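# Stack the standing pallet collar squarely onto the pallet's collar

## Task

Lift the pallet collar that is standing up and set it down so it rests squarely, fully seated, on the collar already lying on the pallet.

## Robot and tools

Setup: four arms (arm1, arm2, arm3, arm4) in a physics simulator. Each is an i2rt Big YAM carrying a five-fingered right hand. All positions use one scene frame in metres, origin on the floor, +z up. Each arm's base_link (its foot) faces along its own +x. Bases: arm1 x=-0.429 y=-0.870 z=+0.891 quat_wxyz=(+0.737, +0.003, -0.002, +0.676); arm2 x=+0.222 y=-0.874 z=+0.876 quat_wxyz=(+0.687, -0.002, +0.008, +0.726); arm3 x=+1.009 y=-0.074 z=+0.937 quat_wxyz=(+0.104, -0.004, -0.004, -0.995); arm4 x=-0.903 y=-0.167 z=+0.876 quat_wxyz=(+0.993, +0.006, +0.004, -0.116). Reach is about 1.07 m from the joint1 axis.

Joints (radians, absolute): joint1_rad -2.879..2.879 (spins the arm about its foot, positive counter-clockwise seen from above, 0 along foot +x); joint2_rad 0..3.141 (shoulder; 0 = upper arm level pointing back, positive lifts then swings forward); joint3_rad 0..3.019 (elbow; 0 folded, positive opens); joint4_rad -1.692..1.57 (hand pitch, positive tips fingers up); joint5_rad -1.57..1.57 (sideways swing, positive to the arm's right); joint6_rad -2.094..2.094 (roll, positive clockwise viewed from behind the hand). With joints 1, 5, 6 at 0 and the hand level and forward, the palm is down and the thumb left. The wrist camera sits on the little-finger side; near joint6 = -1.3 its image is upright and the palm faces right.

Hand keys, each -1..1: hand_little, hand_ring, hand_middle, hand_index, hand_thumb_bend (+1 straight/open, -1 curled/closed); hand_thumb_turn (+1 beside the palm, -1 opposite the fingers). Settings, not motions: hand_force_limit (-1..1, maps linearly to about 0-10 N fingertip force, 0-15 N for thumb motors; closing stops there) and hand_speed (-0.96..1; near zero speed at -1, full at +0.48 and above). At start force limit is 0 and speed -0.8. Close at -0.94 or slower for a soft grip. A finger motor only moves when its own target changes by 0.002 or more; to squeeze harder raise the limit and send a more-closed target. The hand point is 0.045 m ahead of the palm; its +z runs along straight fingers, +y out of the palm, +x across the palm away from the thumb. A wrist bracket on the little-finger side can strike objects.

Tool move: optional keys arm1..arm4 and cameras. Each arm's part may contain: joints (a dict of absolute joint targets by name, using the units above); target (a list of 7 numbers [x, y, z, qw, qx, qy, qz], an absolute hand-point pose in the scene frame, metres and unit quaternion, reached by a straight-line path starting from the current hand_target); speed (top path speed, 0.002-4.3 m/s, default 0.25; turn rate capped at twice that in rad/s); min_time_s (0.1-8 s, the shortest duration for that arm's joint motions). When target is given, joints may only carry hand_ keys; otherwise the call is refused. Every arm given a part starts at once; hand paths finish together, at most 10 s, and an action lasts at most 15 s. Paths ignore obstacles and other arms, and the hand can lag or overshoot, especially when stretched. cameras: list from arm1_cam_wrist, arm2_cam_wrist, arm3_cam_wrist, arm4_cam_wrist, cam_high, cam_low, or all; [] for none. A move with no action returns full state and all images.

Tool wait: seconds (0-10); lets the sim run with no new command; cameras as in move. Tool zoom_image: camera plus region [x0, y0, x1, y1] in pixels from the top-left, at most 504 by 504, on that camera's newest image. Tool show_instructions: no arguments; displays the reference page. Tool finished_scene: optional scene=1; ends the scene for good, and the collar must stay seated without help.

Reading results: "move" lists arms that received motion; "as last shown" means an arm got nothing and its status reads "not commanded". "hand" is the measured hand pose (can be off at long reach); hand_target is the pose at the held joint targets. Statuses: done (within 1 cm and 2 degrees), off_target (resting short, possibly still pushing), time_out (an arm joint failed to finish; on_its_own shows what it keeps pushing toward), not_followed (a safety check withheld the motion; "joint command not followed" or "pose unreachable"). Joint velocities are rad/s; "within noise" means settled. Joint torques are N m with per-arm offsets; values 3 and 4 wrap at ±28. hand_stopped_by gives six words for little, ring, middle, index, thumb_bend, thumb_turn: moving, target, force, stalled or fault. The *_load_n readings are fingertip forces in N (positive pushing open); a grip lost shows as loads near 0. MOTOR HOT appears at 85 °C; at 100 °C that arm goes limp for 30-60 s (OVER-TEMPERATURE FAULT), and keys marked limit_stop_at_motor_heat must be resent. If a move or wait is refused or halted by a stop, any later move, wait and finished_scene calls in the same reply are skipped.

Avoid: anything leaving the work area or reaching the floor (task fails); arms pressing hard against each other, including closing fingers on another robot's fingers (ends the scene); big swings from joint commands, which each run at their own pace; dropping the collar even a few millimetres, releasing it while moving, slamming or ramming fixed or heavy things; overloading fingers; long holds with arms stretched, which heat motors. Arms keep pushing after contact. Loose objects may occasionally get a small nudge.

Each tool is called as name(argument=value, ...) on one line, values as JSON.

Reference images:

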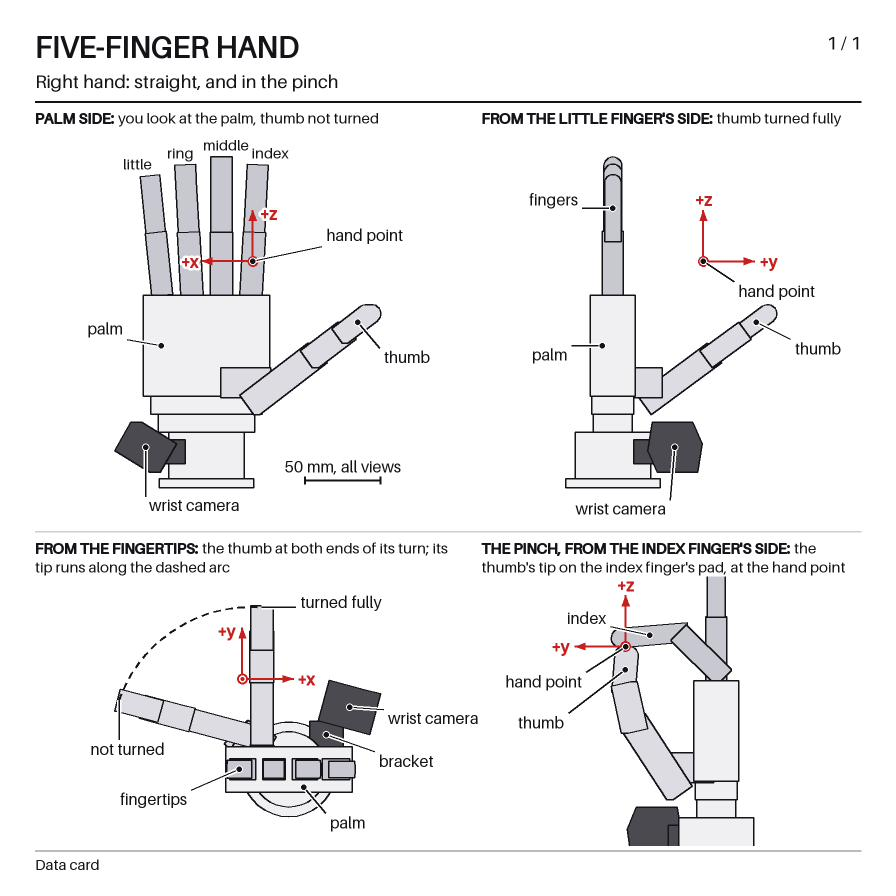

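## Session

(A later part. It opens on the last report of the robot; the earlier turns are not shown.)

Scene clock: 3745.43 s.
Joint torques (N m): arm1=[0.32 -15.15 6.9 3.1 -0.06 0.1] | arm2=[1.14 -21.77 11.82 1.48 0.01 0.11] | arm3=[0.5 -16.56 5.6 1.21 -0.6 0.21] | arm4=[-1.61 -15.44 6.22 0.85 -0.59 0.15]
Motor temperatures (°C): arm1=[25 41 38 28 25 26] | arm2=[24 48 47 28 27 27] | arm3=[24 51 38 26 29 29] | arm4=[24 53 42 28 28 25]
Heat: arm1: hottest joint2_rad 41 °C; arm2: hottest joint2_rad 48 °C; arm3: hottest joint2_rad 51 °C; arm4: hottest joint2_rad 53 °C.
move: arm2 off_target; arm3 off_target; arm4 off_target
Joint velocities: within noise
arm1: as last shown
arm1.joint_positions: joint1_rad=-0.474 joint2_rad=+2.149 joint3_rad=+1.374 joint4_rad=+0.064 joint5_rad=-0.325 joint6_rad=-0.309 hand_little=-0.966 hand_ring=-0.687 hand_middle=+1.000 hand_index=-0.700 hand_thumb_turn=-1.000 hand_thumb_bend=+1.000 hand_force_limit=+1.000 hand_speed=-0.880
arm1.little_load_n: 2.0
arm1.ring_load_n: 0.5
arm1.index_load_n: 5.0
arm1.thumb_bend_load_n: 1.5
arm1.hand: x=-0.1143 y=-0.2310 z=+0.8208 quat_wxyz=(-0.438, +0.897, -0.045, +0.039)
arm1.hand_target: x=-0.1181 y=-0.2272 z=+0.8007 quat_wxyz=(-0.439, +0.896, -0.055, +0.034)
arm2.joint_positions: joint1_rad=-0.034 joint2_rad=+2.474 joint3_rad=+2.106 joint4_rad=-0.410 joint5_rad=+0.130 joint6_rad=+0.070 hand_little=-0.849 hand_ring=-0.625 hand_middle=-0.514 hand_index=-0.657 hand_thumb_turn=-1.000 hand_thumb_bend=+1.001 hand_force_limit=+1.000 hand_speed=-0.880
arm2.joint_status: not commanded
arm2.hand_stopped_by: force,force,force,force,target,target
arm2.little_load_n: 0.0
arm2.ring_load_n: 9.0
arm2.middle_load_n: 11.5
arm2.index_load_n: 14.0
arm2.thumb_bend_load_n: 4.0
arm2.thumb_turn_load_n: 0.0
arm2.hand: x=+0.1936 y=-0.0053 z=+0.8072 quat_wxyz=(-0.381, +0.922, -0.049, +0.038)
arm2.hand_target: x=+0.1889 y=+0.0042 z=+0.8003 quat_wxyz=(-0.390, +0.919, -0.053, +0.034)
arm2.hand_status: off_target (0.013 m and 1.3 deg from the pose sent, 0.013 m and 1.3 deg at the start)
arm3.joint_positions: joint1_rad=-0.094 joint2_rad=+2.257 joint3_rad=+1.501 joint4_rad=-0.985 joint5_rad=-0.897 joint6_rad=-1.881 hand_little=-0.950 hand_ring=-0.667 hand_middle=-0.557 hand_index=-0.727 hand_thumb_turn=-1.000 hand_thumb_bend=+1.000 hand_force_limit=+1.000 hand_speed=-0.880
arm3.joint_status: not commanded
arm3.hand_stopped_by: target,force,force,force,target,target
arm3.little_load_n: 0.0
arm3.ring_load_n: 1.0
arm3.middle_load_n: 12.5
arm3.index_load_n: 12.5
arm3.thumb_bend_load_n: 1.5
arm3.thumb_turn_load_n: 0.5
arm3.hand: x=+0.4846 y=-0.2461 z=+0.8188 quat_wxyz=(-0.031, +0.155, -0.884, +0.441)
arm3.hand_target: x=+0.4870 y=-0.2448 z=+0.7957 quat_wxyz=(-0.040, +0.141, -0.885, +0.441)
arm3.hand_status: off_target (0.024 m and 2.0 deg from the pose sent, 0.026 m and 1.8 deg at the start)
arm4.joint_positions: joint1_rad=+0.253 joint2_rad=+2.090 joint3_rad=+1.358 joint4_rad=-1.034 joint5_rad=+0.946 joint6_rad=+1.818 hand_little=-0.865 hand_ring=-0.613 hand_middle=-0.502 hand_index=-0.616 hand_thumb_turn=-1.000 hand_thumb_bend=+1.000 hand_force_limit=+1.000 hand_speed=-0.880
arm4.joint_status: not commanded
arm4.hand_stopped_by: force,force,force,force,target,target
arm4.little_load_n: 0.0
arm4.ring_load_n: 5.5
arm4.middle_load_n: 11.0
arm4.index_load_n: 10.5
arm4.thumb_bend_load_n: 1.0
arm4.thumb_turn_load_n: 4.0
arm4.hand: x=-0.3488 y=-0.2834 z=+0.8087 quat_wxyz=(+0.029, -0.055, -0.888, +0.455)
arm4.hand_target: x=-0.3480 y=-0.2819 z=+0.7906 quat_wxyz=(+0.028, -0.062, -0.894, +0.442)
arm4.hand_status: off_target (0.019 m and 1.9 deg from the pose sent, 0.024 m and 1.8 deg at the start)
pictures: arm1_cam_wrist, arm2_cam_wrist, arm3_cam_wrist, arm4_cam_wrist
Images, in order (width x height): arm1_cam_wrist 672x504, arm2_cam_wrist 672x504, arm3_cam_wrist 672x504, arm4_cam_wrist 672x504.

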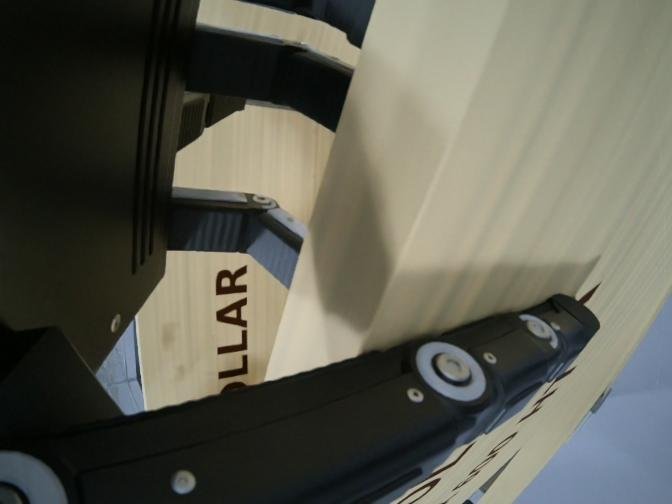

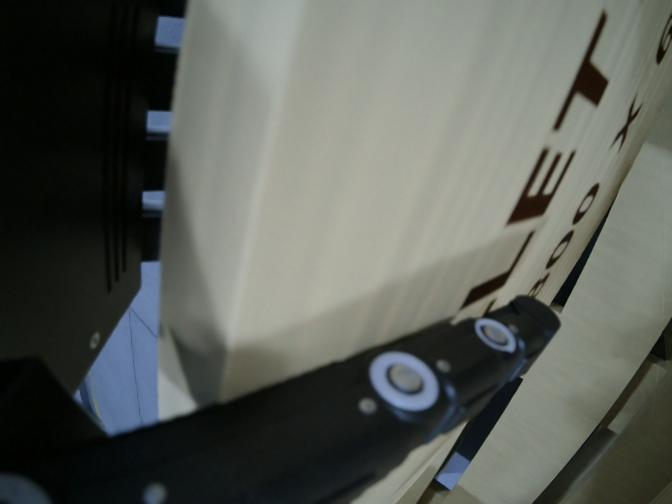

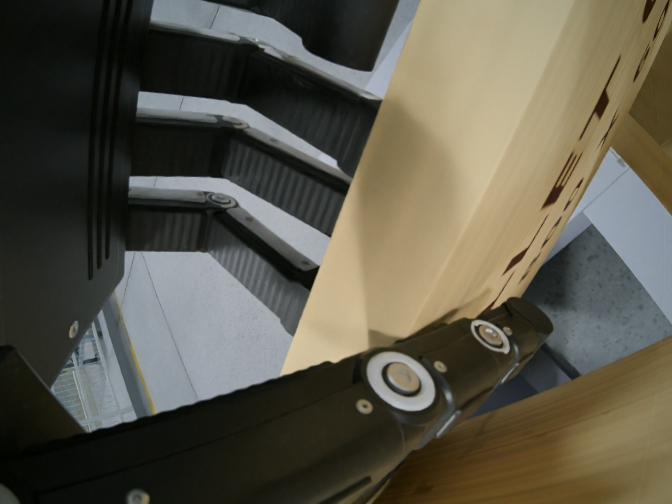

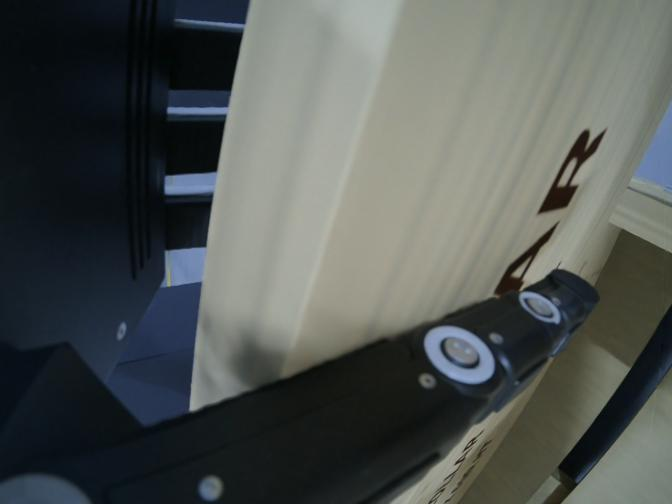

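move(arm1={"target": [-0.116, -0.229, 0.785, -0.439, 0.896, -0.055, 0.034], "speed": 0.03}, arm2={"target": [0.19, 0.0, 0.785, -0.390, 0.918, -0.053, 0.034], "speed": 0.03}, arm3={"target": [0.485, -0.246, 0.780, -0.0402, 0.1406, -0.8854, 0.4410], "speed": 0.03}, arm4={"target": [-0.3485, -0.283, 0.765, 0.028, -0.062, -0.895, 0.442], "speed": 0.03}, cameras=["cam_high", "cam_low"])

zoom_image(camera="cam_low", region=[100, 60, 660, 300])

Scene clock: 3760.07 s.
Joint torques (N m): arm1=[-0.21 -13.57 6.71 3.32 -0.07 0.08] | arm2=[1.03 -20.66 10.54 2.19 0.05 0.12] | arm3=[0.5 -14.8 5.78 1.83 -0.51 0.08] | arm4=[-2.02 -12.16 5.96 1.81 -0.59 0.28]
Motor temperatures (°C): arm1=[25 41 37 28 24 26] | arm2=[24 45 45 28 27 27] | arm3=[24 50 39 26 29 28] | arm4=[24 51 41 28 28 25]
Heat: arm1: hottest joint2_rad 41 °C; arm2: hottest joint2_rad 45 °C; arm3: hottest joint2_rad 50 °C; arm4: hottest joint2_rad 51 °C.
move: arm1 off_target; arm2 off_target; arm3 off_target; arm4 off_target
Joint velocities: within noise
arm1.joint_positions: joint1_rad=-0.474 joint2_rad=+2.156 joint3_rad=+1.369 joint4_rad=+0.087 joint5_rad=-0.330 joint6_rad=-0.307 hand_little=-0.966 hand_ring=-0.687 hand_middle=+1.000 hand_index=-0.700 hand_thumb_turn=-1.000 hand_thumb_bend=+1.000 hand_force_limit=+1.000 hand_speed=-0.880
arm1.joint_status: not commanded
arm1.hand_stopped_by: force,force,fault,force,target,target
arm1.little_load_n: 2.0
arm1.ring_load_n: 0.5
arm1.middle_load_n: 0.0
arm1.index_load_n: 4.0
arm1.thumb_bend_load_n: 1.5
arm1.thumb_turn_load_n: -0.5
arm1.hand: x=-0.1147 y=-0.2298 z=+0.8177 quat_wxyz=(-0.443, +0.895, -0.044, +0.039)
arm1.hand_target: x=-0.1169 y=-0.2309 z=+0.7862 quat_wxyz=(-0.439, +0.896, -0.055, +0.034)
arm1.hand_status: off_target (0.033 m and 1.4 deg from the pose sent, 0.036 m and 1.3 deg at the start)
arm2.joint_positions: joint1_rad=-0.034 joint2_rad=+2.464 joint3_rad=+2.082 joint4_rad=-0.393 joint5_rad=+0.128 joint6_rad=+0.067 hand_little=-0.849 hand_ring=-0.625 hand_middle=-0.514 hand_index=-0.657 hand_thumb_turn=-1.000 hand_thumb_bend=+1.001 hand_force_limit=+1.000 hand_speed=-0.880
arm2.joint_status: not commanded
arm2.hand_stopped_by: force,force,force,force,target,target
arm2.little_load_n: 0.0
arm2.ring_load_n: 9.5
arm2.middle_load_n: 11.5
arm2.index_load_n: 14.0
arm2.thumb_bend_load_n: 4.5
arm2.thumb_turn_load_n: 0.0
arm2.hand: x=+0.1941 y=-0.0085 z=+0.8062 quat_wxyz=(-0.383, +0.922, -0.047, +0.038)
arm2.hand_target: x=+0.1901 y=-0.0016 z=+0.7857 quat_wxyz=(-0.390, +0.919, -0.053, +0.034)
arm2.hand_status: off_target (0.023 m and 1.2 deg from the pose sent, 0.023 m and 1.3 deg at the start)
arm3.joint_positions: joint1_rad=-0.094 joint2_rad=+2.261 joint3_rad=+1.501 joint4_rad=-0.977 joint5_rad=-0.900 joint6_rad=-1.867 hand_little=-0.950 hand_ring=-0.667 hand_middle=-0.557 hand_index=-0.727 hand_thumb_turn=-1.000 hand_thumb_bend=+1.000 hand_force_limit=+1.000 hand_speed=-0.880
arm3.joint_status: not commanded
arm3.hand_stopped_by: target,force,force,force,target,target
arm3.little_load_n: 0.0
arm3.ring_load_n: 1.5
arm3.middle_load_n: 11.5
arm3.index_load_n: 11.5
arm3.thumb_bend_load_n: 1.5
arm3.thumb_turn_load_n: 0.0
arm3.hand: x=+0.4846 y=-0.2467 z=+0.8168 quat_wxyz=(-0.032, +0.149, -0.884, +0.442)
arm3.hand_target: x=+0.4872 y=-0.2455 z=+0.7818 quat_wxyz=(-0.040, +0.141, -0.885, +0.441)
arm3.hand_status: off_target (0.037 m and 1.4 deg from the pose sent, 0.039 m and 2.0 deg at the start)
arm4.joint_positions: joint1_rad=+0.253 joint2_rad=+2.090 joint3_rad=+1.346 joint4_rad=-1.004 joint5_rad=+0.947 joint6_rad=+1.798 hand_little=-0.865 hand_ring=-0.613 hand_middle=-0.502 hand_index=-0.616 hand_thumb_turn=-1.000 hand_thumb_bend=+1.000 hand_force_limit=+1.000 hand_speed=-0.880
arm4.joint_status: not commanded
arm4.hand_stopped_by: force,force,force,force,target,target
arm4.little_load_n: 0.0
arm4.ring_load_n: 2.5
arm4.middle_load_n: 8.0
arm4.index_load_n: 10.5
arm4.thumb_bend_load_n: 0.5
arm4.thumb_turn_load_n: 3.0
arm4.hand: x=-0.3487 y=-0.2829 z=+0.8050 quat_wxyz=(+0.025, -0.050, -0.889, +0.455)
arm4.hand_target: x=-0.3511 y=-0.2827 z=+0.7673 quat_wxyz=(+0.029, -0.062, -0.894, +0.442)
arm4.hand_status: off_target (0.040 m and 2.1 deg from the pose sent, 0.044 m and 1.9 deg at the start)
Images, in order (width x height): cam_high 896x504, cam_low 896x504.

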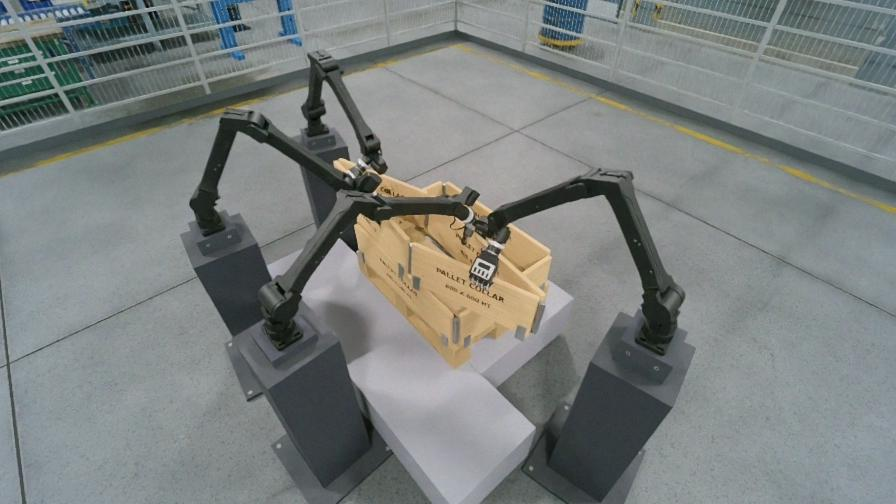

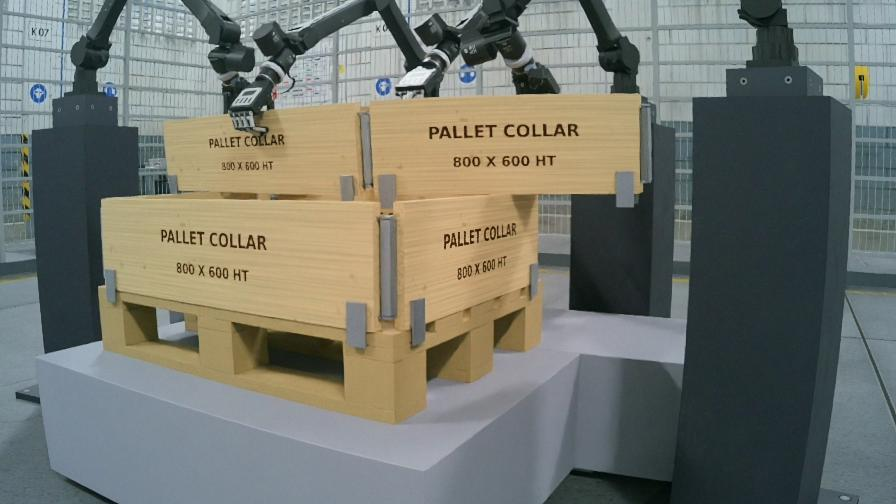

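Region (100, 60, 660, 300) is 560x240 pixels. A region can be at most 504 by 504 pixels.

move(arm4={"joints": {"hand_speed": -0.7, "hand_index": 0.0, "hand_middle": 0.0, "hand_ring": 0.0, "hand_little": 0.0}}, cameras=["arm4_cam_wrist", "cam_high"])

Scene clock: 3769.93 s.
Joint torques (N m): arm1=[-0.21 -13.92 6.52 2.88 0.13 0.05] | arm2=[1.03 -20.84 10.59 2.21 0.11 0.13] | arm3=[0.91 -14.8 5.79 1.81 -0.38 0.08] | arm4=[-2.02 -13.68 5.93 -0.12 0.3 0.19]
Motor temperatures (°C): arm1=[25 41 37 28 24 26] | arm2=[24 45 44 28 27 27] | arm3=[24 49 39 26 29 28] | arm4=[24 50 41 28 28 25]
Heat: arm1: hottest joint2_rad 41 °C; arm2: hottest joint2_rad 45 °C; arm3: hottest joint2_rad 49 °C; arm4: hottest joint2_rad 50 °C.
move: arm4 done
Joint velocities: within noise
arm1, arm2, arm3: as last shown
arm1.joint_positions: joint1_rad=-0.474 joint2_rad=+2.158 joint3_rad=+1.369 joint4_rad=+0.097 joint5_rad=-0.334 joint6_rad=-0.306 hand_little=-0.966 hand_ring=-0.687 hand_middle=+1.000 hand_index=-0.700 hand_thumb_turn=-1.000 hand_thumb_bend=+1.000 hand_force_limit=+1.000 hand_speed=-0.880
arm1.little_load_n: 4.5
arm1.index_load_n: 6.0
arm1.thumb_bend_load_n: 2.0
arm1.thumb_turn_load_n: 0.0
arm1.hand: x=-0.1146 y=-0.2280 z=+0.8183 quat_wxyz=(-0.447, +0.893, -0.043, +0.038)
arm1.hand_target: x=-0.1169 y=-0.2309 z=+0.7861 quat_wxyz=(-0.439, +0.896, -0.055, +0.034)
arm2.joint_positions: joint1_rad=-0.034 joint2_rad=+2.464 joint3_rad=+2.081 joint4_rad=-0.390 joint5_rad=+0.126 joint6_rad=+0.067 hand_little=-0.849 hand_ring=-0.625 hand_middle=-0.514 hand_index=-0.657 hand_thumb_turn=-1.000 hand_thumb_bend=+1.001 hand_force_limit=+1.000 hand_speed=-0.880
arm2.ring_load_n: 9.0
arm2.middle_load_n: 11.0
arm2.thumb_bend_load_n: 4.0
arm2.hand: x=+0.1938 y=-0.0081 z=+0.8062 quat_wxyz=(-0.384, +0.922, -0.047, +0.037)
arm2.hand_target: x=+0.1900 y=-0.0016 z=+0.7857 quat_wxyz=(-0.390, +0.919, -0.053, +0.034)
arm3.joint_positions: joint1_rad=-0.099 joint2_rad=+2.262 joint3_rad=+1.501 joint4_rad=-0.976 joint5_rad=-0.903 joint6_rad=-1.866 hand_little=-0.950 hand_ring=-0.667 hand_middle=-0.557 hand_index=-0.727 hand_thumb_turn=-1.000 hand_thumb_bend=+1.000 hand_force_limit=+1.000 hand_speed=-0.880
arm3.middle_load_n: 11.0
arm3.index_load_n: 10.5
arm3.hand: x=+0.4836 y=-0.2447 z=+0.8169 quat_wxyz=(-0.030, +0.147, -0.884, +0.443)
arm3.hand_target: x=+0.4871 y=-0.2454 z=+0.7817 quat_wxyz=(-0.040, +0.141, -0.885, +0.441)
arm4.joint_positions: joint1_rad=+0.253 joint2_rad=+2.106 joint3_rad=+1.346 joint4_rad=-0.959 joint5_rad=+0.927 joint6_rad=+1.810 hand_little=+0.000 hand_ring=+0.000 hand_middle=+0.000 hand_index=+0.000 hand_thumb_turn=-1.000 hand_thumb_bend=+1.000 hand_force_limit=+1.000 hand_speed=-0.700
arm4.joint_status: all done
arm4.hand_stopped_by: target,target,target,target,target,target
arm4.little_load_n: 0.0
arm4.ring_load_n: 0.0
arm4.middle_load_n: 0.0
arm4.index_load_n: 0.0
arm4.thumb_bend_load_n: 0.0
arm4.thumb_turn_load_n: -0.5
arm4.hand: x=-0.3411 y=-0.2799 z=+0.7944 quat_wxyz=(+0.011, -0.063, -0.893, +0.445)
arm4.hand_target: x=-0.3512 y=-0.2826 z=+0.7672 quat_wxyz=(+0.029, -0.062, -0.894, +0.442)
arm4.hand_status: not commanded
Images, in order (width x height): arm4_cam_wrist 672x504, cam_high 896x504.

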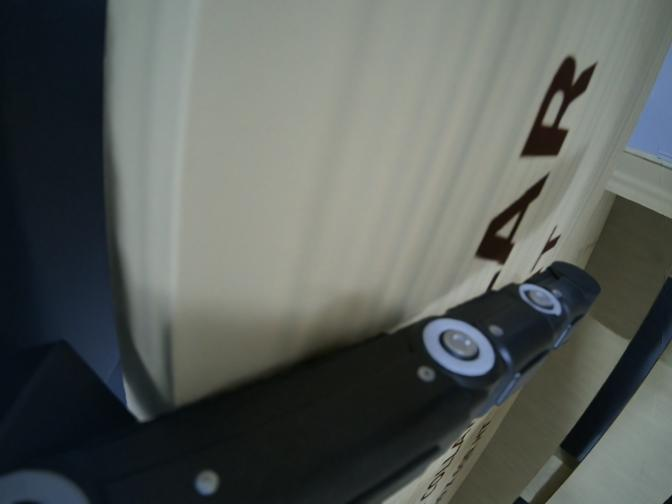

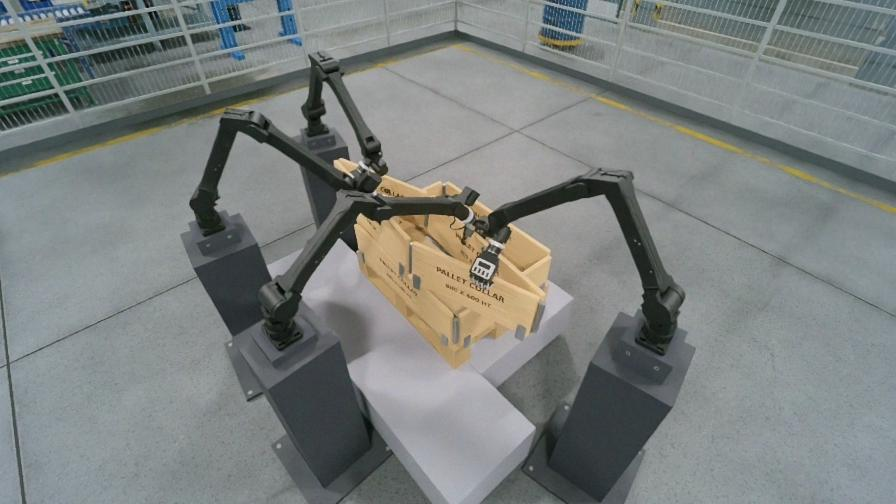

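move(arm4={"target": [-0.343, -0.275, 0.83, 0.020, -0.062, -0.894, 0.443], "speed": 0.08})

move(arm4={"target": [-0.343, -0.272, 0.96, 0.020, -0.062, -0.894, 0.443], "speed": 0.15}, cameras=["arm4_cam_wrist", "cam_high", "cam_low"])

Scene clock: 3780.97 s.
Joint torques (N m): arm1=[0.62 -13.86 6.57 3 0.11 0.05] | arm2=[1.03 -20.72 10.63 2.18 0.11 0.13] | arm3=[0.91 -14.74 5.79 1.83 -0.37 0.08] | arm4=[0.03 -17.85 8.55 -1.29 0.79 0.25]
Motor temperatures (°C): arm1=[25 40 37 28 24 26] | arm2=[24 44 44 28 27 27] | arm3=[24 48 39 26 28 28] | arm4=[24 50 40 28 28 25]
Heat: arm1: hottest joint2_rad 40 °C; arm2: hottest joint2_rad 44 °C; arm3: hottest joint2_rad 48 °C; arm4: hottest joint2_rad 50 °C.
move: arm4 off_target
Joint velocities: within noise
arm1, arm2, arm3: as last shown
arm1.joint_positions: joint1_rad=-0.474 joint2_rad=+2.158 joint3_rad=+1.369 joint4_rad=+0.098 joint5_rad=-0.334 joint6_rad=-0.306 hand_little=-0.966 hand_ring=-0.687 hand_middle=+1.000 hand_index=-0.700 hand_thumb_turn=-1.000 hand_thumb_bend=+1.000 hand_force_limit=+1.000 hand_speed=-0.880
arm1.ring_load_n: 1.0
arm1.thumb_bend_load_n: 2.5
arm1.hand: x=-0.1146 y=-0.2278 z=+0.8184 quat_wxyz=(-0.447, +0.893, -0.043, +0.039)
arm1.hand_target: x=-0.1169 y=-0.2309 z=+0.7862 quat_wxyz=(-0.439, +0.896, -0.055, +0.034)
arm2.little_load_n: 0.5
arm2.hand_target: x=+0.1901 y=-0.0016 z=+0.7857 quat_wxyz=(-0.390, +0.919, -0.053, +0.034)
arm3.hand_target: x=+0.4872 y=-0.2455 z=+0.7817 quat_wxyz=(-0.040, +0.141, -0.885, +0.441)
arm4.joint_positions: joint1_rad=+0.254 joint2_rad=+2.066 joint3_rad=+1.346 joint4_rad=-1.061 joint5_rad=+0.918 joint6_rad=+1.816 hand_little=+0.000 hand_ring=+0.000 hand_middle=+0.000 hand_index=+0.000 hand_thumb_turn=-1.000 hand_thumb_bend=+1.000 hand_force_limit=+1.000 hand_speed=-0.700
arm4.joint_status: not commanded
arm4.hand_stopped_by: target,target,target,target,target,target
arm4.little_load_n: 0.5
arm4.ring_load_n: 0.0
arm4.middle_load_n: 0.0
arm4.index_load_n: 0.0
arm4.thumb_bend_load_n: 0.0
arm4.thumb_turn_load_n: 0.5
arm4.hand: x=-0.3570 y=-0.2787 z=+0.8147 quat_wxyz=(+0.038, -0.052, -0.894, +0.443)
arm4.hand_target: x=-0.3434 y=-0.2750 z=+0.8302 quat_wxyz=(+0.020, -0.062, -0.894, +0.443)
arm4.hand_status: off_target (0.021 m and 2.3 deg from the pose sent, 0.036 m and 1.1 deg at the start)
pictures: none

Scene clock: 3782.60 s.
Joint torques (N m): arm1=[0.09 -13.63 6.69 2.88 0.14 0.02] | arm2=[1.2 -20.72 10.61 2.17 0.1 0.12] | arm3=[0.97 -14.8 5.79 1.84 -0.37 0.08] | arm4=[-0.03 -16.85 11.25 -1.05 0.74 0.16]
Motor temperatures (°C): arm1=[25 40 37 28 24 26] | arm2=[24 44 44 28 27 27] | arm3=[24 48 39 26 28 28] | arm4=[24 50 41 28 28 25]
Heat: arm1: hottest joint2_rad 40 °C; arm2: hottest joint2_rad 44 °C; arm3: hottest joint2_rad 48 °C; arm4: hottest joint2_rad 50 °C.
move: arm4 off_target
Joint velocities: within noise
arm1, arm2, arm3: as last shown
arm1.little_load_n: 5.0
arm1.thumb_bend_load_n: 2.0
arm1.hand: x=-0.1145 y=-0.2278 z=+0.8184 quat_wxyz=(-0.447, +0.892, -0.043, +0.039)
arm1.hand_target: x=-0.1169 y=-0.2310 z=+0.7861 quat_wxyz=(-0.439, +0.896, -0.055, +0.034)
arm2.little_load_n: 0.0
arm2.thumb_bend_load_n: 3.5
arm3.joint_positions: joint1_rad=-0.100 joint2_rad=+2.262 joint3_rad=+1.501 joint4_rad=-0.976 joint5_rad=-0.903 joint6_rad=-1.866 hand_little=-0.950 hand_ring=-0.667 hand_middle=-0.557 hand_index=-0.727 hand_thumb_turn=-1.000 hand_thumb_bend=+1.000 hand_force_limit=+1.000 hand_speed=-0.880
arm3.thumb_bend_load_n: 2.0
arm3.thumb_turn_load_n: 0.5
arm3.hand: x=+0.4836 y=-0.2445 z=+0.8169 quat_wxyz=(-0.030, +0.147, -0.884, +0.443)
arm3.hand_target: x=+0.4871 y=-0.2454 z=+0.7817 quat_wxyz=(-0.040, +0.141, -0.885, +0.441)
arm4.joint_positions: joint1_rad=+0.257 joint2_rad=+1.883 joint3_rad=+1.445 joint4_rad=-1.361 joint5_rad=+0.917 joint6_rad=+1.830 hand_little=+0.000 hand_ring=+0.000 hand_middle=+0.000 hand_index=+0.000 hand_thumb_turn=-1.000 hand_thumb_bend=+1.000 hand_force_limit=+1.000 hand_speed=-0.700
arm4.joint_status: not commanded
arm4.hand_stopped_by: target,target,target,target,target,target
arm4.little_load_n: 0.0
arm4.ring_load_n: 0.0
arm4.middle_load_n: 0.0
arm4.index_load_n: 0.0
arm4.thumb_bend_load_n: 0.0
arm4.thumb_turn_load_n: 0.0
arm4.hand: x=-0.3595 y=-0.2791 z=+0.9431 quat_wxyz=(+0.042, -0.053, -0.893, +0.444)
arm4.hand_target: x=-0.3437 y=-0.2719 z=+0.9603 quat_wxyz=(+0.020, -0.062, -0.894, +0.443)
arm4.hand_status: off_target (0.025 m and 2.8 deg from the pose sent, 0.146 m and 2.3 deg at the start)
Images, in order (width x height): arm4_cam_wrist 672x504, cam_high 896x504, cam_low 896x504.

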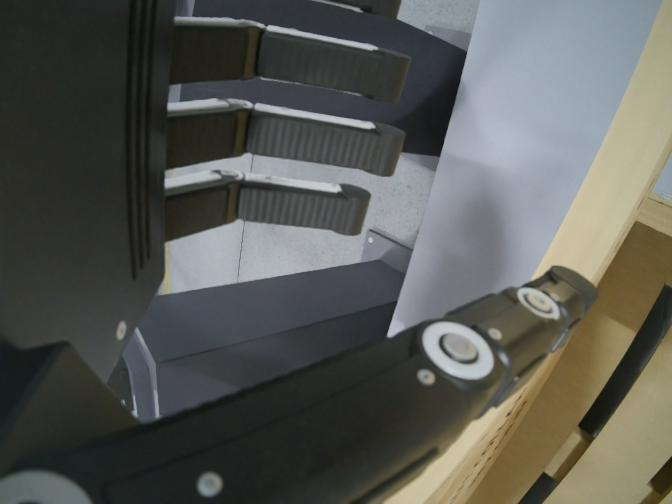

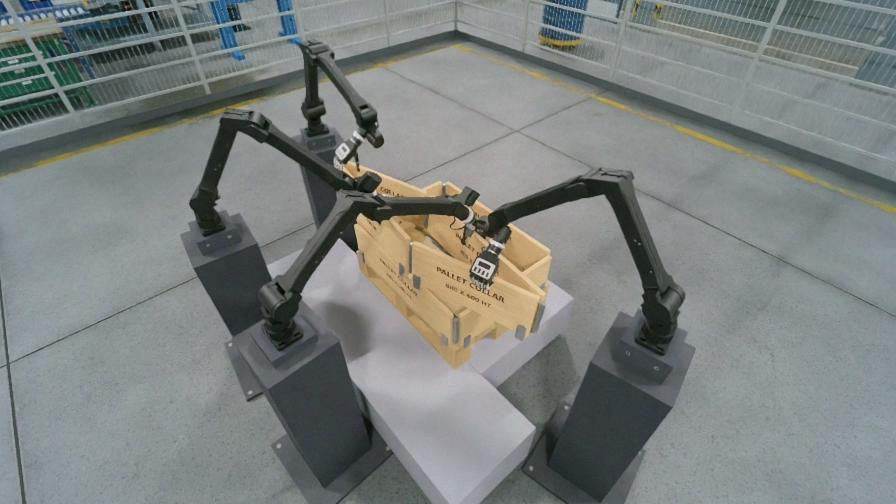

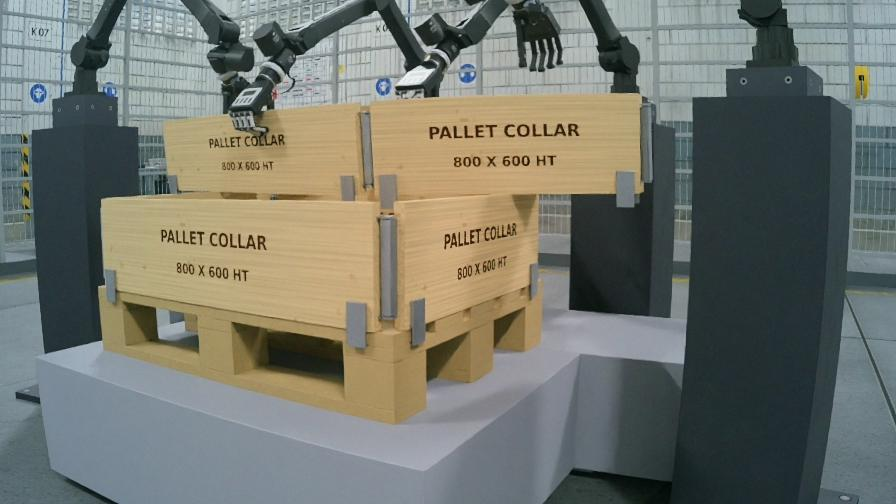

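move(arm4={"target": [-0.266, -0.166, 0.98, 0.0534, -0.1095, 0.8923, -0.4348], "speed": 0.15}, cameras=["arm4_cam_wrist"])

Scene clock: 3813.63 s.
Joint torques (N m): arm1=[0.15 -13.86 6.64 2.85 0.11 0.03] | arm2=[1.14 -20.78 10.61 2.18 0.11 0.11] | arm3=[0.91 -14.92 5.79 1.8 -0.37 0.08] | arm4=[-0.5 -15.38 12.72 0.02 0.63 -0.08]
Motor temperatures (°C): arm1=[25 39 36 28 24 26] | arm2=[24 43 43 28 27 27] | arm3=[24 46 40 26 28 28] | arm4=[24 49 45 28 28 24]
Heat: arm1: hottest joint2_rad 39 °C; arm2: hottest joint2_rad 43 °C; arm3: hottest joint2_rad 46 °C; arm4: hottest joint2_rad 49 °C.
move: arm4 off_target
Joint velocities: within noise
arm1, arm2, arm3: as last shown
arm1.thumb_bend_load_n: 2.5
arm2.middle_load_n: 11.5
arm3.middle_load_n: 11.5
arm3.thumb_bend_load_n: 1.5
arm3.thumb_turn_load_n: 0.0
arm4.joint_positions: joint1_rad=+0.413 joint2_rad=+1.900 joint3_rad=+1.574 joint4_rad=-1.195 joint5_rad=+0.922 joint6_rad=+1.493 hand_little=+0.000 hand_ring=+0.000 hand_middle=+0.000 hand_index=+0.000 hand_thumb_turn=-1.000 hand_thumb_bend=+1.000 hand_force_limit=+1.000 hand_speed=-0.700
arm4.joint_status: not commanded
arm4.hand_stopped_by: target,target,target,target,target,target
arm4.little_load_n: 0.0
arm4.ring_load_n: 0.0
arm4.middle_load_n: 0.0
arm4.index_load_n: 0.0
arm4.thumb_bend_load_n: 0.0
arm4.thumb_turn_load_n: 0.0
arm4.hand: x=-0.2827 y=-0.1751 z=+0.9776 quat_wxyz=(-0.043, +0.105, -0.892, +0.437)
arm4.hand_target: x=-0.2668 y=-0.1660 z=+0.9802 quat_wxyz=(-0.054, +0.109, -0.892, +0.435)
arm4.hand_status: off_target (0.019 m and 1.3 deg from the pose sent, 0.151 m and 21.7 deg at the start)
Images, in order (width x height): arm4_cam_wrist 672x504.

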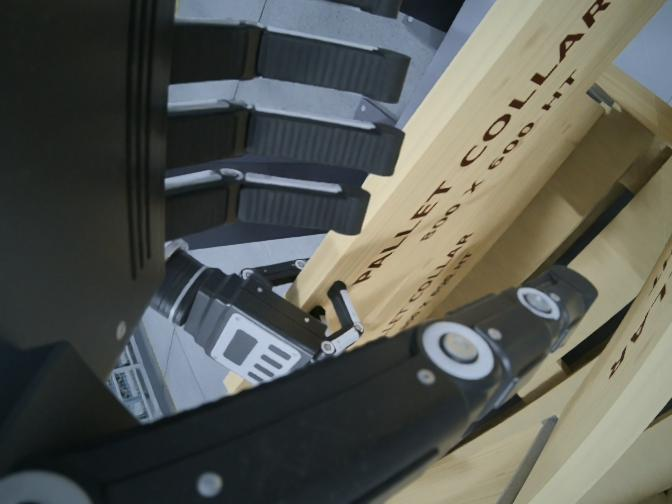

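move(arm4={"target": [-0.26, -0.11, 0.98, 0.0534, -0.1095, 0.8923, -0.4348], "speed": 0.15}, cameras=["arm4_cam_wrist"])

Scene clock: 3844.30 s.
Joint torques (N m): arm1=[0.56 -14.27 6.43 2.84 0.11 0.05] | arm2=[1.03 -20.54 10.61 2.15 0.11 0.12] | arm3=[0.91 -14.74 5.78 1.83 -0.37 0.08] | arm4=[-1.2 -16.26 12.62 -0.84 0.69 0.24]
Motor temperatures (°C): arm1=[25 39 36 28 24 26] | arm2=[24 42 42 28 27 27] | arm3=[24 45 40 26 28 28] | arm4=[24 49 48 28 28 24]
Heat: arm1: hottest joint2_rad 39 °C; arm2: hottest joint2_rad 42 °C; arm3: hottest joint2_rad 45 °C; arm4: hottest joint2_rad 49 °C.
move: arm4 off_target
Joint velocities: within noise
arm1, arm2, arm3: as last shown
arm1.little_load_n: 4.5
arm1.index_load_n: 6.5
arm2.thumb_bend_load_n: 4.0
arm3.thumb_bend_load_n: 2.0
arm3.thumb_turn_load_n: 0.5
arm4.joint_positions: joint1_rad=+0.510 joint2_rad=+1.970 joint3_rad=+1.684 joint4_rad=-1.334 joint5_rad=+0.922 joint6_rad=+1.609 hand_little=+0.000 hand_ring=+0.000 hand_middle=+0.000 hand_index=+0.000 hand_thumb_turn=-1.000 hand_thumb_bend=+1.000 hand_force_limit=+1.000 hand_speed=-0.700
arm4.joint_status: not commanded
arm4.hand_stopped_by: target,target,target,target,target,target
arm4.little_load_n: 0.0
arm4.ring_load_n: 0.0
arm4.middle_load_n: 0.0
arm4.index_load_n: 0.0
arm4.thumb_bend_load_n: 0.0
arm4.thumb_turn_load_n: 0.0
arm4.hand: x=-0.2736 y=-0.1143 z=+0.9788 quat_wxyz=(-0.046, +0.118, -0.891, +0.436)
arm4.hand_target: x=-0.2606 y=-0.1101 z=+0.9801 quat_wxyz=(-0.054, +0.110, -0.892, +0.435)
arm4.hand_status: off_target (0.014 m and 1.3 deg from the pose sent, 0.069 m and 1.3 deg at the start)
Images, in order (width x height): arm4_cam_wrist 672x504.

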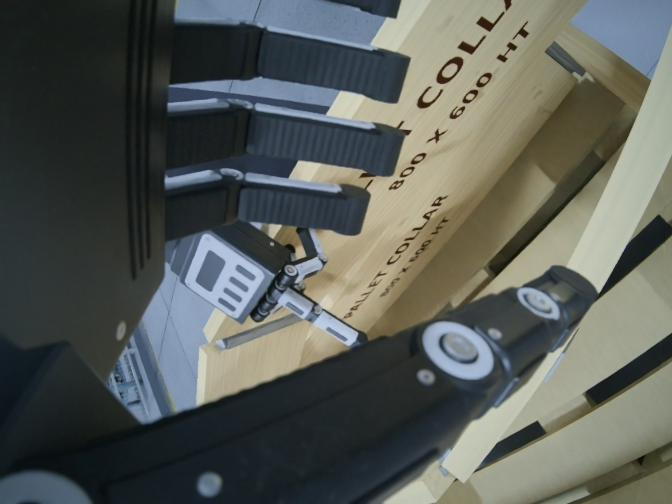

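move(arm4={"target": [-0.263, -0.108, 0.93, 0.0818, -0.1677, 0.8829, -0.4303], "speed": 0.12}, cameras=["arm4_cam_wrist"])

Scene clock: 3862.97 s.
Joint torques (N m): arm1=[-0.32 -14.15 6.61 2.97 0.12 0.05] | arm2=[1.08 -20.6 10.56 2.21 0.09 0.12] | arm3=[0.97 -14.8 5.78 1.78 -0.37 0.08] | arm4=[-1.08 -17.85 7.43 0.21 0.62 0]
Motor temperatures (°C): arm1=[25 39 36 28 24 26] | arm2=[24 42 42 28 27 27] | arm3=[24 45 40 26 28 28] | arm4=[24 49 47 28 28 24]
Heat: arm1: hottest joint2_rad 39 °C; arm2: hottest joint2_rad 42 °C; arm3: hottest joint2_rad 45 °C; arm4: hottest joint2_rad 49 °C.
move: arm4 done
Joint velocities: within noise
arm1, arm2, arm3: as last shown
arm1.little_load_n: 5.0
arm1.index_load_n: 6.0
arm1.thumb_bend_load_n: 2.0
arm2.ring_load_n: 9.5
arm2.middle_load_n: 11.0
arm2.thumb_bend_load_n: 3.5
arm3.middle_load_n: 11.0
arm4.joint_positions: joint1_rad=+0.510 joint2_rad=+1.970 joint3_rad=+1.555 joint4_rad=-1.020 joint5_rad=+0.918 joint6_rad=+1.417 hand_little=+0.000 hand_ring=+0.000 hand_middle=+0.000 hand_index=+0.000 hand_thumb_turn=-1.000 hand_thumb_bend=+1.000 hand_force_limit=+1.000 hand_speed=-0.700
arm4.joint_status: not commanded
arm4.hand_stopped_by: target,target,target,target,target,target
arm4.little_load_n: 0.0
arm4.ring_load_n: 0.0
arm4.middle_load_n: 0.0
arm4.index_load_n: 0.0
arm4.thumb_bend_load_n: 0.0
arm4.thumb_turn_load_n: 0.0
arm4.hand: x=-0.2599 y=-0.1057 z=+0.9343 quat_wxyz=(-0.086, +0.162, -0.883, +0.431)
arm4.hand_target: x=-0.2630 y=-0.1080 z=+0.9301 quat_wxyz=(-0.082, +0.168, -0.883, +0.430)
arm4.hand_status: done (0.006 m and 0.8 deg from the pose sent, 0.050 m and 7.1 deg at the start)
Images, in order (width x height): arm4_cam_wrist 672x504.

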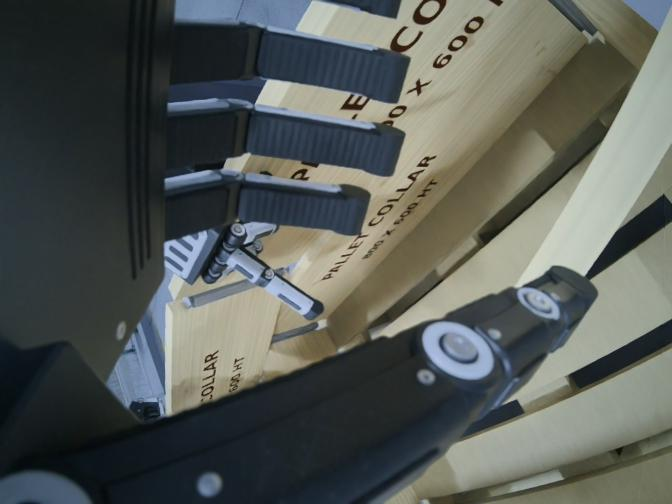

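move(arm4={"target": [-0.258, -0.090, 0.90, 0.0818, -0.1677, 0.8829, -0.4303], "speed": 0.1}, cameras=["arm4_cam_wrist"])

Scene clock: 3877.53 s.
Joint torques (N m): arm1=[-0.09 -14.04 6.54 2.86 0.12 0.04] | arm2=[1.14 -20.66 10.62 2.17 0.1 0.13] | arm3=[0.91 -14.74 5.79 1.81 -0.37 0.09] | arm4=[-0.44 -17.2 8.57 0.02 0.73 0.25]
Motor temperatures (°C): arm1=[25 39 36 28 24 26] | arm2=[24 42 42 28 27 27] | arm3=[24 44 40 26 28 28] | arm4=[24 49 45 28 28 24]
Heat: arm1: hottest joint2_rad 39 °C; arm2: hottest joint2_rad 42 °C; arm3: hottest joint2_rad 44 °C; arm4: hottest joint2_rad 49 °C.
move: arm4 off_target
Joint velocities: within noise
arm1, arm2, arm3: as last shown
arm1.little_load_n: 4.5
arm1.index_load_n: 6.5
arm1.thumb_bend_load_n: 2.5
arm2.ring_load_n: 9.0
arm2.middle_load_n: 11.5
arm2.thumb_bend_load_n: 4.0
arm3.index_load_n: 11.0
arm4.joint_positions: joint1_rad=+0.521 joint2_rad=+2.011 joint3_rad=+1.555 joint4_rad=-1.005 joint5_rad=+0.918 joint6_rad=+1.430 hand_little=+0.000 hand_ring=+0.000 hand_middle=+0.000 hand_index=+0.000 hand_thumb_turn=-1.000 hand_thumb_bend=+1.000 hand_force_limit=+1.000 hand_speed=-0.700
arm4.joint_status: not commanded
arm4.hand_stopped_by: target,target,target,target,target,target
arm4.little_load_n: 0.0
arm4.ring_load_n: 0.0
arm4.middle_load_n: 0.0
arm4.index_load_n: 0.0
arm4.thumb_bend_load_n: 0.0
arm4.thumb_turn_load_n: 0.0
arm4.hand: x=-0.2598 y=-0.0979 z=+0.9106 quat_wxyz=(-0.080, +0.167, -0.883, +0.431)
arm4.hand_target: x=-0.2583 y=-0.0902 z=+0.9000 quat_wxyz=(-0.082, +0.168, -0.883, +0.430)
arm4.hand_status: off_target (0.013 m and 0.2 deg from the pose sent, 0.038 m and 0.8 deg at the start)
Images, in order (width x height): arm4_cam_wrist 672x504.

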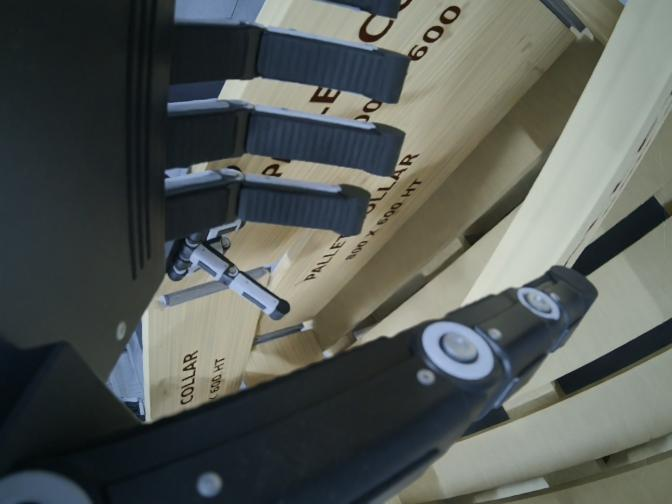

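move(arm4={"target": [-0.257, -0.094, 0.85, 0.0818, -0.1677, 0.8829, -0.4303], "speed": 0.08}, cameras=["arm4_cam_wrist"])

Scene clock: 3887.10 s.
Joint torques (N m): arm1=[-0.21 -13.74 6.61 2.91 0.12 0.04] | arm2=[1.03 -20.78 10.59 2.19 0.11 0.13] | arm3=[0.91 -14.8 5.79 1.8 -0.37 0.08] | arm4=[-0.85 -17.2 7.19 0.21 0.7 0.14]
Motor temperatures (°C): arm1=[25 39 36 28 24 26] | arm2=[24 42 42 28 27 27] | arm3=[24 44 40 26 28 28] | arm4=[24 49 44 28 28 24]
Heat: arm1: hottest joint2_rad 39 °C; arm2: hottest joint2_rad 42 °C; arm3: hottest joint2_rad 44 °C; arm4: hottest joint2_rad 49 °C.
move: arm4 off_target
Joint velocities: within noise
arm1.joint_positions: joint1_rad=-0.474 joint2_rad=+2.158 joint3_rad=+1.369 joint4_rad=+0.098 joint5_rad=-0.334 joint6_rad=-0.306 hand_little=-0.966 hand_ring=-0.687 hand_middle=+1.000 hand_index=-0.700 hand_thumb_turn=-1.000 hand_thumb_bend=+1.000 hand_force_limit=+1.000 hand_speed=-0.880
arm1.joint_status: not commanded
arm1.hand_stopped_by: force,force,fault,force,target,target
arm1.little_load_n: 5.0
arm1.ring_load_n: 1.0
arm1.middle_load_n: 0.0
arm1.index_load_n: 6.0
arm1.thumb_bend_load_n: 2.5
arm1.thumb_turn_load_n: 0.0
arm1.hand: x=-0.1145 y=-0.2278 z=+0.8184 quat_wxyz=(-0.447, +0.892, -0.043, +0.039)
arm1.hand_target: x=-0.1169 y=-0.2310 z=+0.7861 quat_wxyz=(-0.439, +0.896, -0.055, +0.034)
arm1.hand_status: not commanded
arm2.joint_positions: joint1_rad=-0.034 joint2_rad=+2.464 joint3_rad=+2.081 joint4_rad=-0.390 joint5_rad=+0.126 joint6_rad=+0.067 hand_little=-0.849 hand_ring=-0.625 hand_middle=-0.514 hand_index=-0.657 hand_thumb_turn=-1.000 hand_thumb_bend=+1.001 hand_force_limit=+1.000 hand_speed=-0.880
arm2.joint_status: not commanded
arm2.hand_stopped_by: force,force,force,force,target,target
arm2.little_load_n: 0.0
arm2.ring_load_n: 9.0
arm2.middle_load_n: 11.0
arm2.index_load_n: 14.0
arm2.thumb_bend_load_n: 4.0
arm2.thumb_turn_load_n: 0.0
arm2.hand: x=+0.1938 y=-0.0081 z=+0.8062 quat_wxyz=(-0.384, +0.922, -0.047, +0.037)
arm2.hand_target: x=+0.1901 y=-0.0016 z=+0.7857 quat_wxyz=(-0.390, +0.919, -0.053, +0.034)
arm2.hand_status: not commanded
arm3.joint_positions: joint1_rad=-0.100 joint2_rad=+2.262 joint3_rad=+1.501 joint4_rad=-0.976 joint5_rad=-0.903 joint6_rad=-1.866 hand_little=-0.950 hand_ring=-0.667 hand_middle=-0.557 hand_index=-0.727 hand_thumb_turn=-1.000 hand_thumb_bend=+1.000 hand_force_limit=+1.000 hand_speed=-0.880
arm3.joint_status: not commanded
arm3.hand_stopped_by: target,force,force,force,target,target
arm3.little_load_n: 0.0
arm3.ring_load_n: 1.5
arm3.middle_load_n: 11.0
arm3.index_load_n: 10.5
arm3.thumb_bend_load_n: 1.5
arm3.thumb_turn_load_n: 0.5
arm3.hand: x=+0.4836 y=-0.2445 z=+0.8169 quat_wxyz=(-0.030, +0.147, -0.884, +0.443)
arm3.hand_target: x=+0.4871 y=-0.2454 z=+0.7817 quat_wxyz=(-0.040, +0.141, -0.885, +0.441)
arm3.hand_status: not commanded
arm4.joint_positions: joint1_rad=+0.521 joint2_rad=+2.074 joint3_rad=+1.525 joint4_rad=-0.891 joint5_rad=+0.918 joint6_rad=+1.430 hand_little=+0.000 hand_ring=+0.000 hand_middle=+0.000 hand_index=+0.000 hand_thumb_turn=-1.000 hand_thumb_bend=+1.000 hand_force_limit=+1.000 hand_speed=-0.700
arm4.joint_status: not commanded
arm4.hand_stopped_by: target,target,target,target,target,target
arm4.little_load_n: 0.0
arm4.ring_load_n: 0.0
arm4.middle_load_n: 0.0
arm4.index_load_n: 0.0
arm4.thumb_bend_load_n: 0.0
arm4.thumb_turn_load_n: 0.0
arm4.hand: x=-0.2532 y=-0.0953 z=+0.8656 quat_wxyz=(-0.089, +0.163, -0.884, +0.430)
arm4.hand_target: x=-0.2573 y=-0.0942 z=+0.8504 quat_wxyz=(-0.082, +0.168, -0.883, +0.430)
arm4.hand_status: off_target (0.016 m and 1.0 deg from the pose sent, 0.061 m and 0.2 deg at the start)
Images, in order (width x height): arm4_cam_wrist 672x504.

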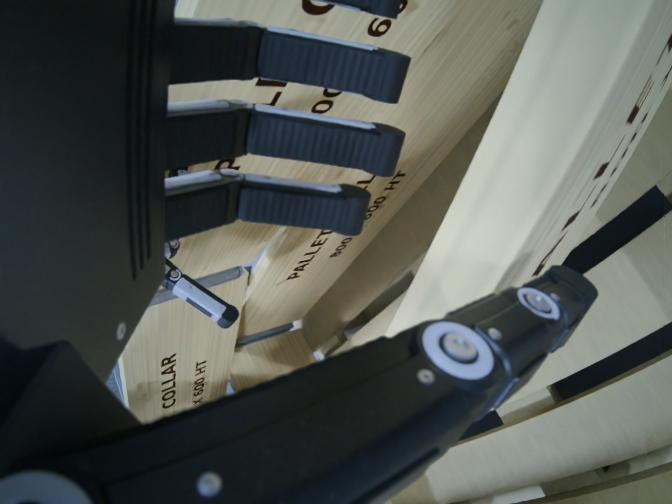

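move(arm4={"target": [-0.258, -0.096, 0.80, 0.0818, -0.1677, 0.8829, -0.4303], "speed": 0.08}, cameras=["arm4_cam_wrist"])

Scene clock: 3894.13 s.
Joint torques (N m): arm1=[0.15 -14.15 6.48 2.86 0.11 0] | arm2=[1.08 -20.78 10.56 2.18 0.11 0.13] | arm3=[0.91 -14.86 5.79 1.81 -0.37 0.08] | arm4=[-1.03 -16.56 6.82 0.18 0.7 0.06]
Motor temperatures (°C): arm1=[25 39 36 28 24 26] | arm2=[24 42 42 28 27 27] | arm3=[24 44 40 26 28 28] | arm4=[24 49 44 28 28 24]
Heat: arm1: hottest joint2_rad 39 °C; arm2: hottest joint2_rad 42 °C; arm3: hottest joint2_rad 44 °C; arm4: hottest joint2_rad 49 °C.
move: arm4 off_target
Joint velocities: within noise
arm1, arm2, arm3: as last shown
arm2.middle_load_n: 11.5
arm2.thumb_bend_load_n: 3.5
arm3.thumb_turn_load_n: 0.0
arm4.joint_positions: joint1_rad=+0.521 joint2_rad=+2.146 joint3_rad=+1.497 joint4_rad=-0.785 joint5_rad=+0.918 joint6_rad=+1.430 hand_little=+0.000 hand_ring=+0.000 hand_middle=+0.000 hand_index=+0.000 hand_thumb_turn=-1.000 hand_thumb_bend=+1.000 hand_force_limit=+1.000 hand_speed=-0.700
arm4.joint_status: not commanded
arm4.hand_stopped_by: target,target,target,target,target,target
arm4.little_load_n: 0.0
arm4.ring_load_n: 0.0
arm4.middle_load_n: 0.0
arm4.index_load_n: 0.0
arm4.thumb_bend_load_n: 0.0
arm4.thumb_turn_load_n: 0.0
arm4.hand: x=-0.2529 y=-0.0944 z=+0.8161 quat_wxyz=(-0.092, +0.161, -0.884, +0.430)
arm4.hand_target: x=-0.2583 y=-0.0961 z=+0.8004 quat_wxyz=(-0.082, +0.168, -0.883, +0.430)
arm4.hand_status: off_target (0.017 m and 1.3 deg from the pose sent, 0.066 m and 1.0 deg at the start)
Images, in order (width x height): arm4_cam_wrist 672x504.

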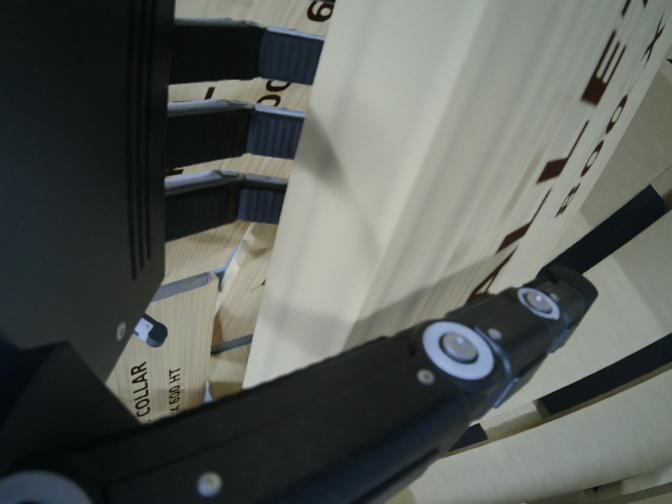

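move(arm4={"target": [-0.256, -0.103, 0.781, 0.0818, -0.1677, 0.8829, -0.4303], "speed": 0.06}, cameras=["arm4_cam_wrist"])

Scene clock: 3900.87 s.
Joint torques (N m): arm1=[-0.03 -14.27 6.46 2.84 0.11 0.05] | arm2=[0.97 -20.72 10.59 2.15 0.1 0.13] | arm3=[0.91 -14.8 5.79 1.81 -0.37 0.08] | arm4=[-2.32 -17.44 6.54 0.14 0.62 -0.01]
Motor temperatures (°C): arm1=[25 39 36 28 24 26] | arm2=[24 42 42 28 27 27] | arm3=[24 44 40 26 28 28] | arm4=[24 48 44 28 28 24]
Heat: arm1: hottest joint2_rad 39 °C; arm2: hottest joint2_rad 42 °C; arm3: hottest joint2_rad 44 °C; arm4: hottest joint2_rad 48 °C.
move: arm4 off_target
Joint velocities: within noise
arm1, arm2, arm3: as last shown
arm1.thumb_bend_load_n: 2.0
arm2.ring_load_n: 9.5
arm2.index_load_n: 14.5
arm4.joint_positions: joint1_rad=+0.521 joint2_rad=+2.173 joint3_rad=+1.491 joint4_rad=-0.733 joint5_rad=+0.917 joint6_rad=+1.420 hand_little=+0.000 hand_ring=+0.000 hand_middle=+0.000 hand_index=+0.000 hand_thumb_turn=-1.000 hand_thumb_bend=+1.000 hand_force_limit=+1.000 hand_speed=-0.700
arm4.joint_status: not commanded
arm4.hand_stopped_by: target,target,target,target,target,target
arm4.little_load_n: 0.0
arm4.ring_load_n: 0.0
arm4.middle_load_n: 0.0
arm4.index_load_n: 0.0
arm4.thumb_bend_load_n: 0.0
arm4.thumb_turn_load_n: 0.0
arm4.hand: x=-0.2496 y=-0.0929 z=+0.7996 quat_wxyz=(-0.098, +0.162, -0.883, +0.429)
arm4.hand_target: x=-0.2566 y=-0.1029 z=+0.7814 quat_wxyz=(-0.082, +0.168, -0.883, +0.430)
arm4.hand_status: off_target (0.022 m and 2.0 deg from the pose sent, 0.036 m and 1.3 deg at the start)
Images, in order (width x height): arm4_cam_wrist 672x504.

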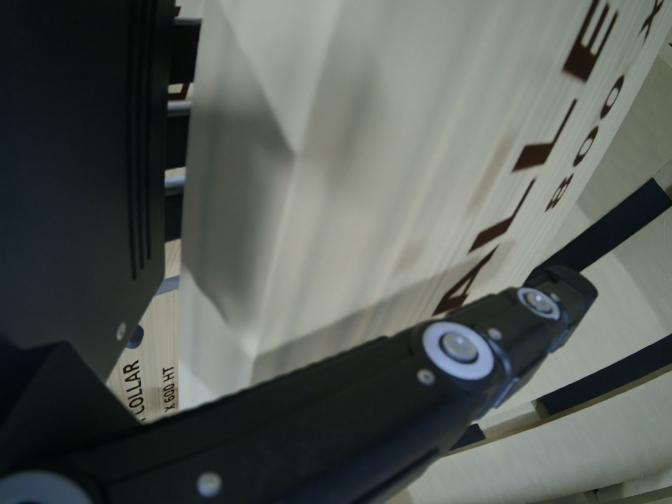

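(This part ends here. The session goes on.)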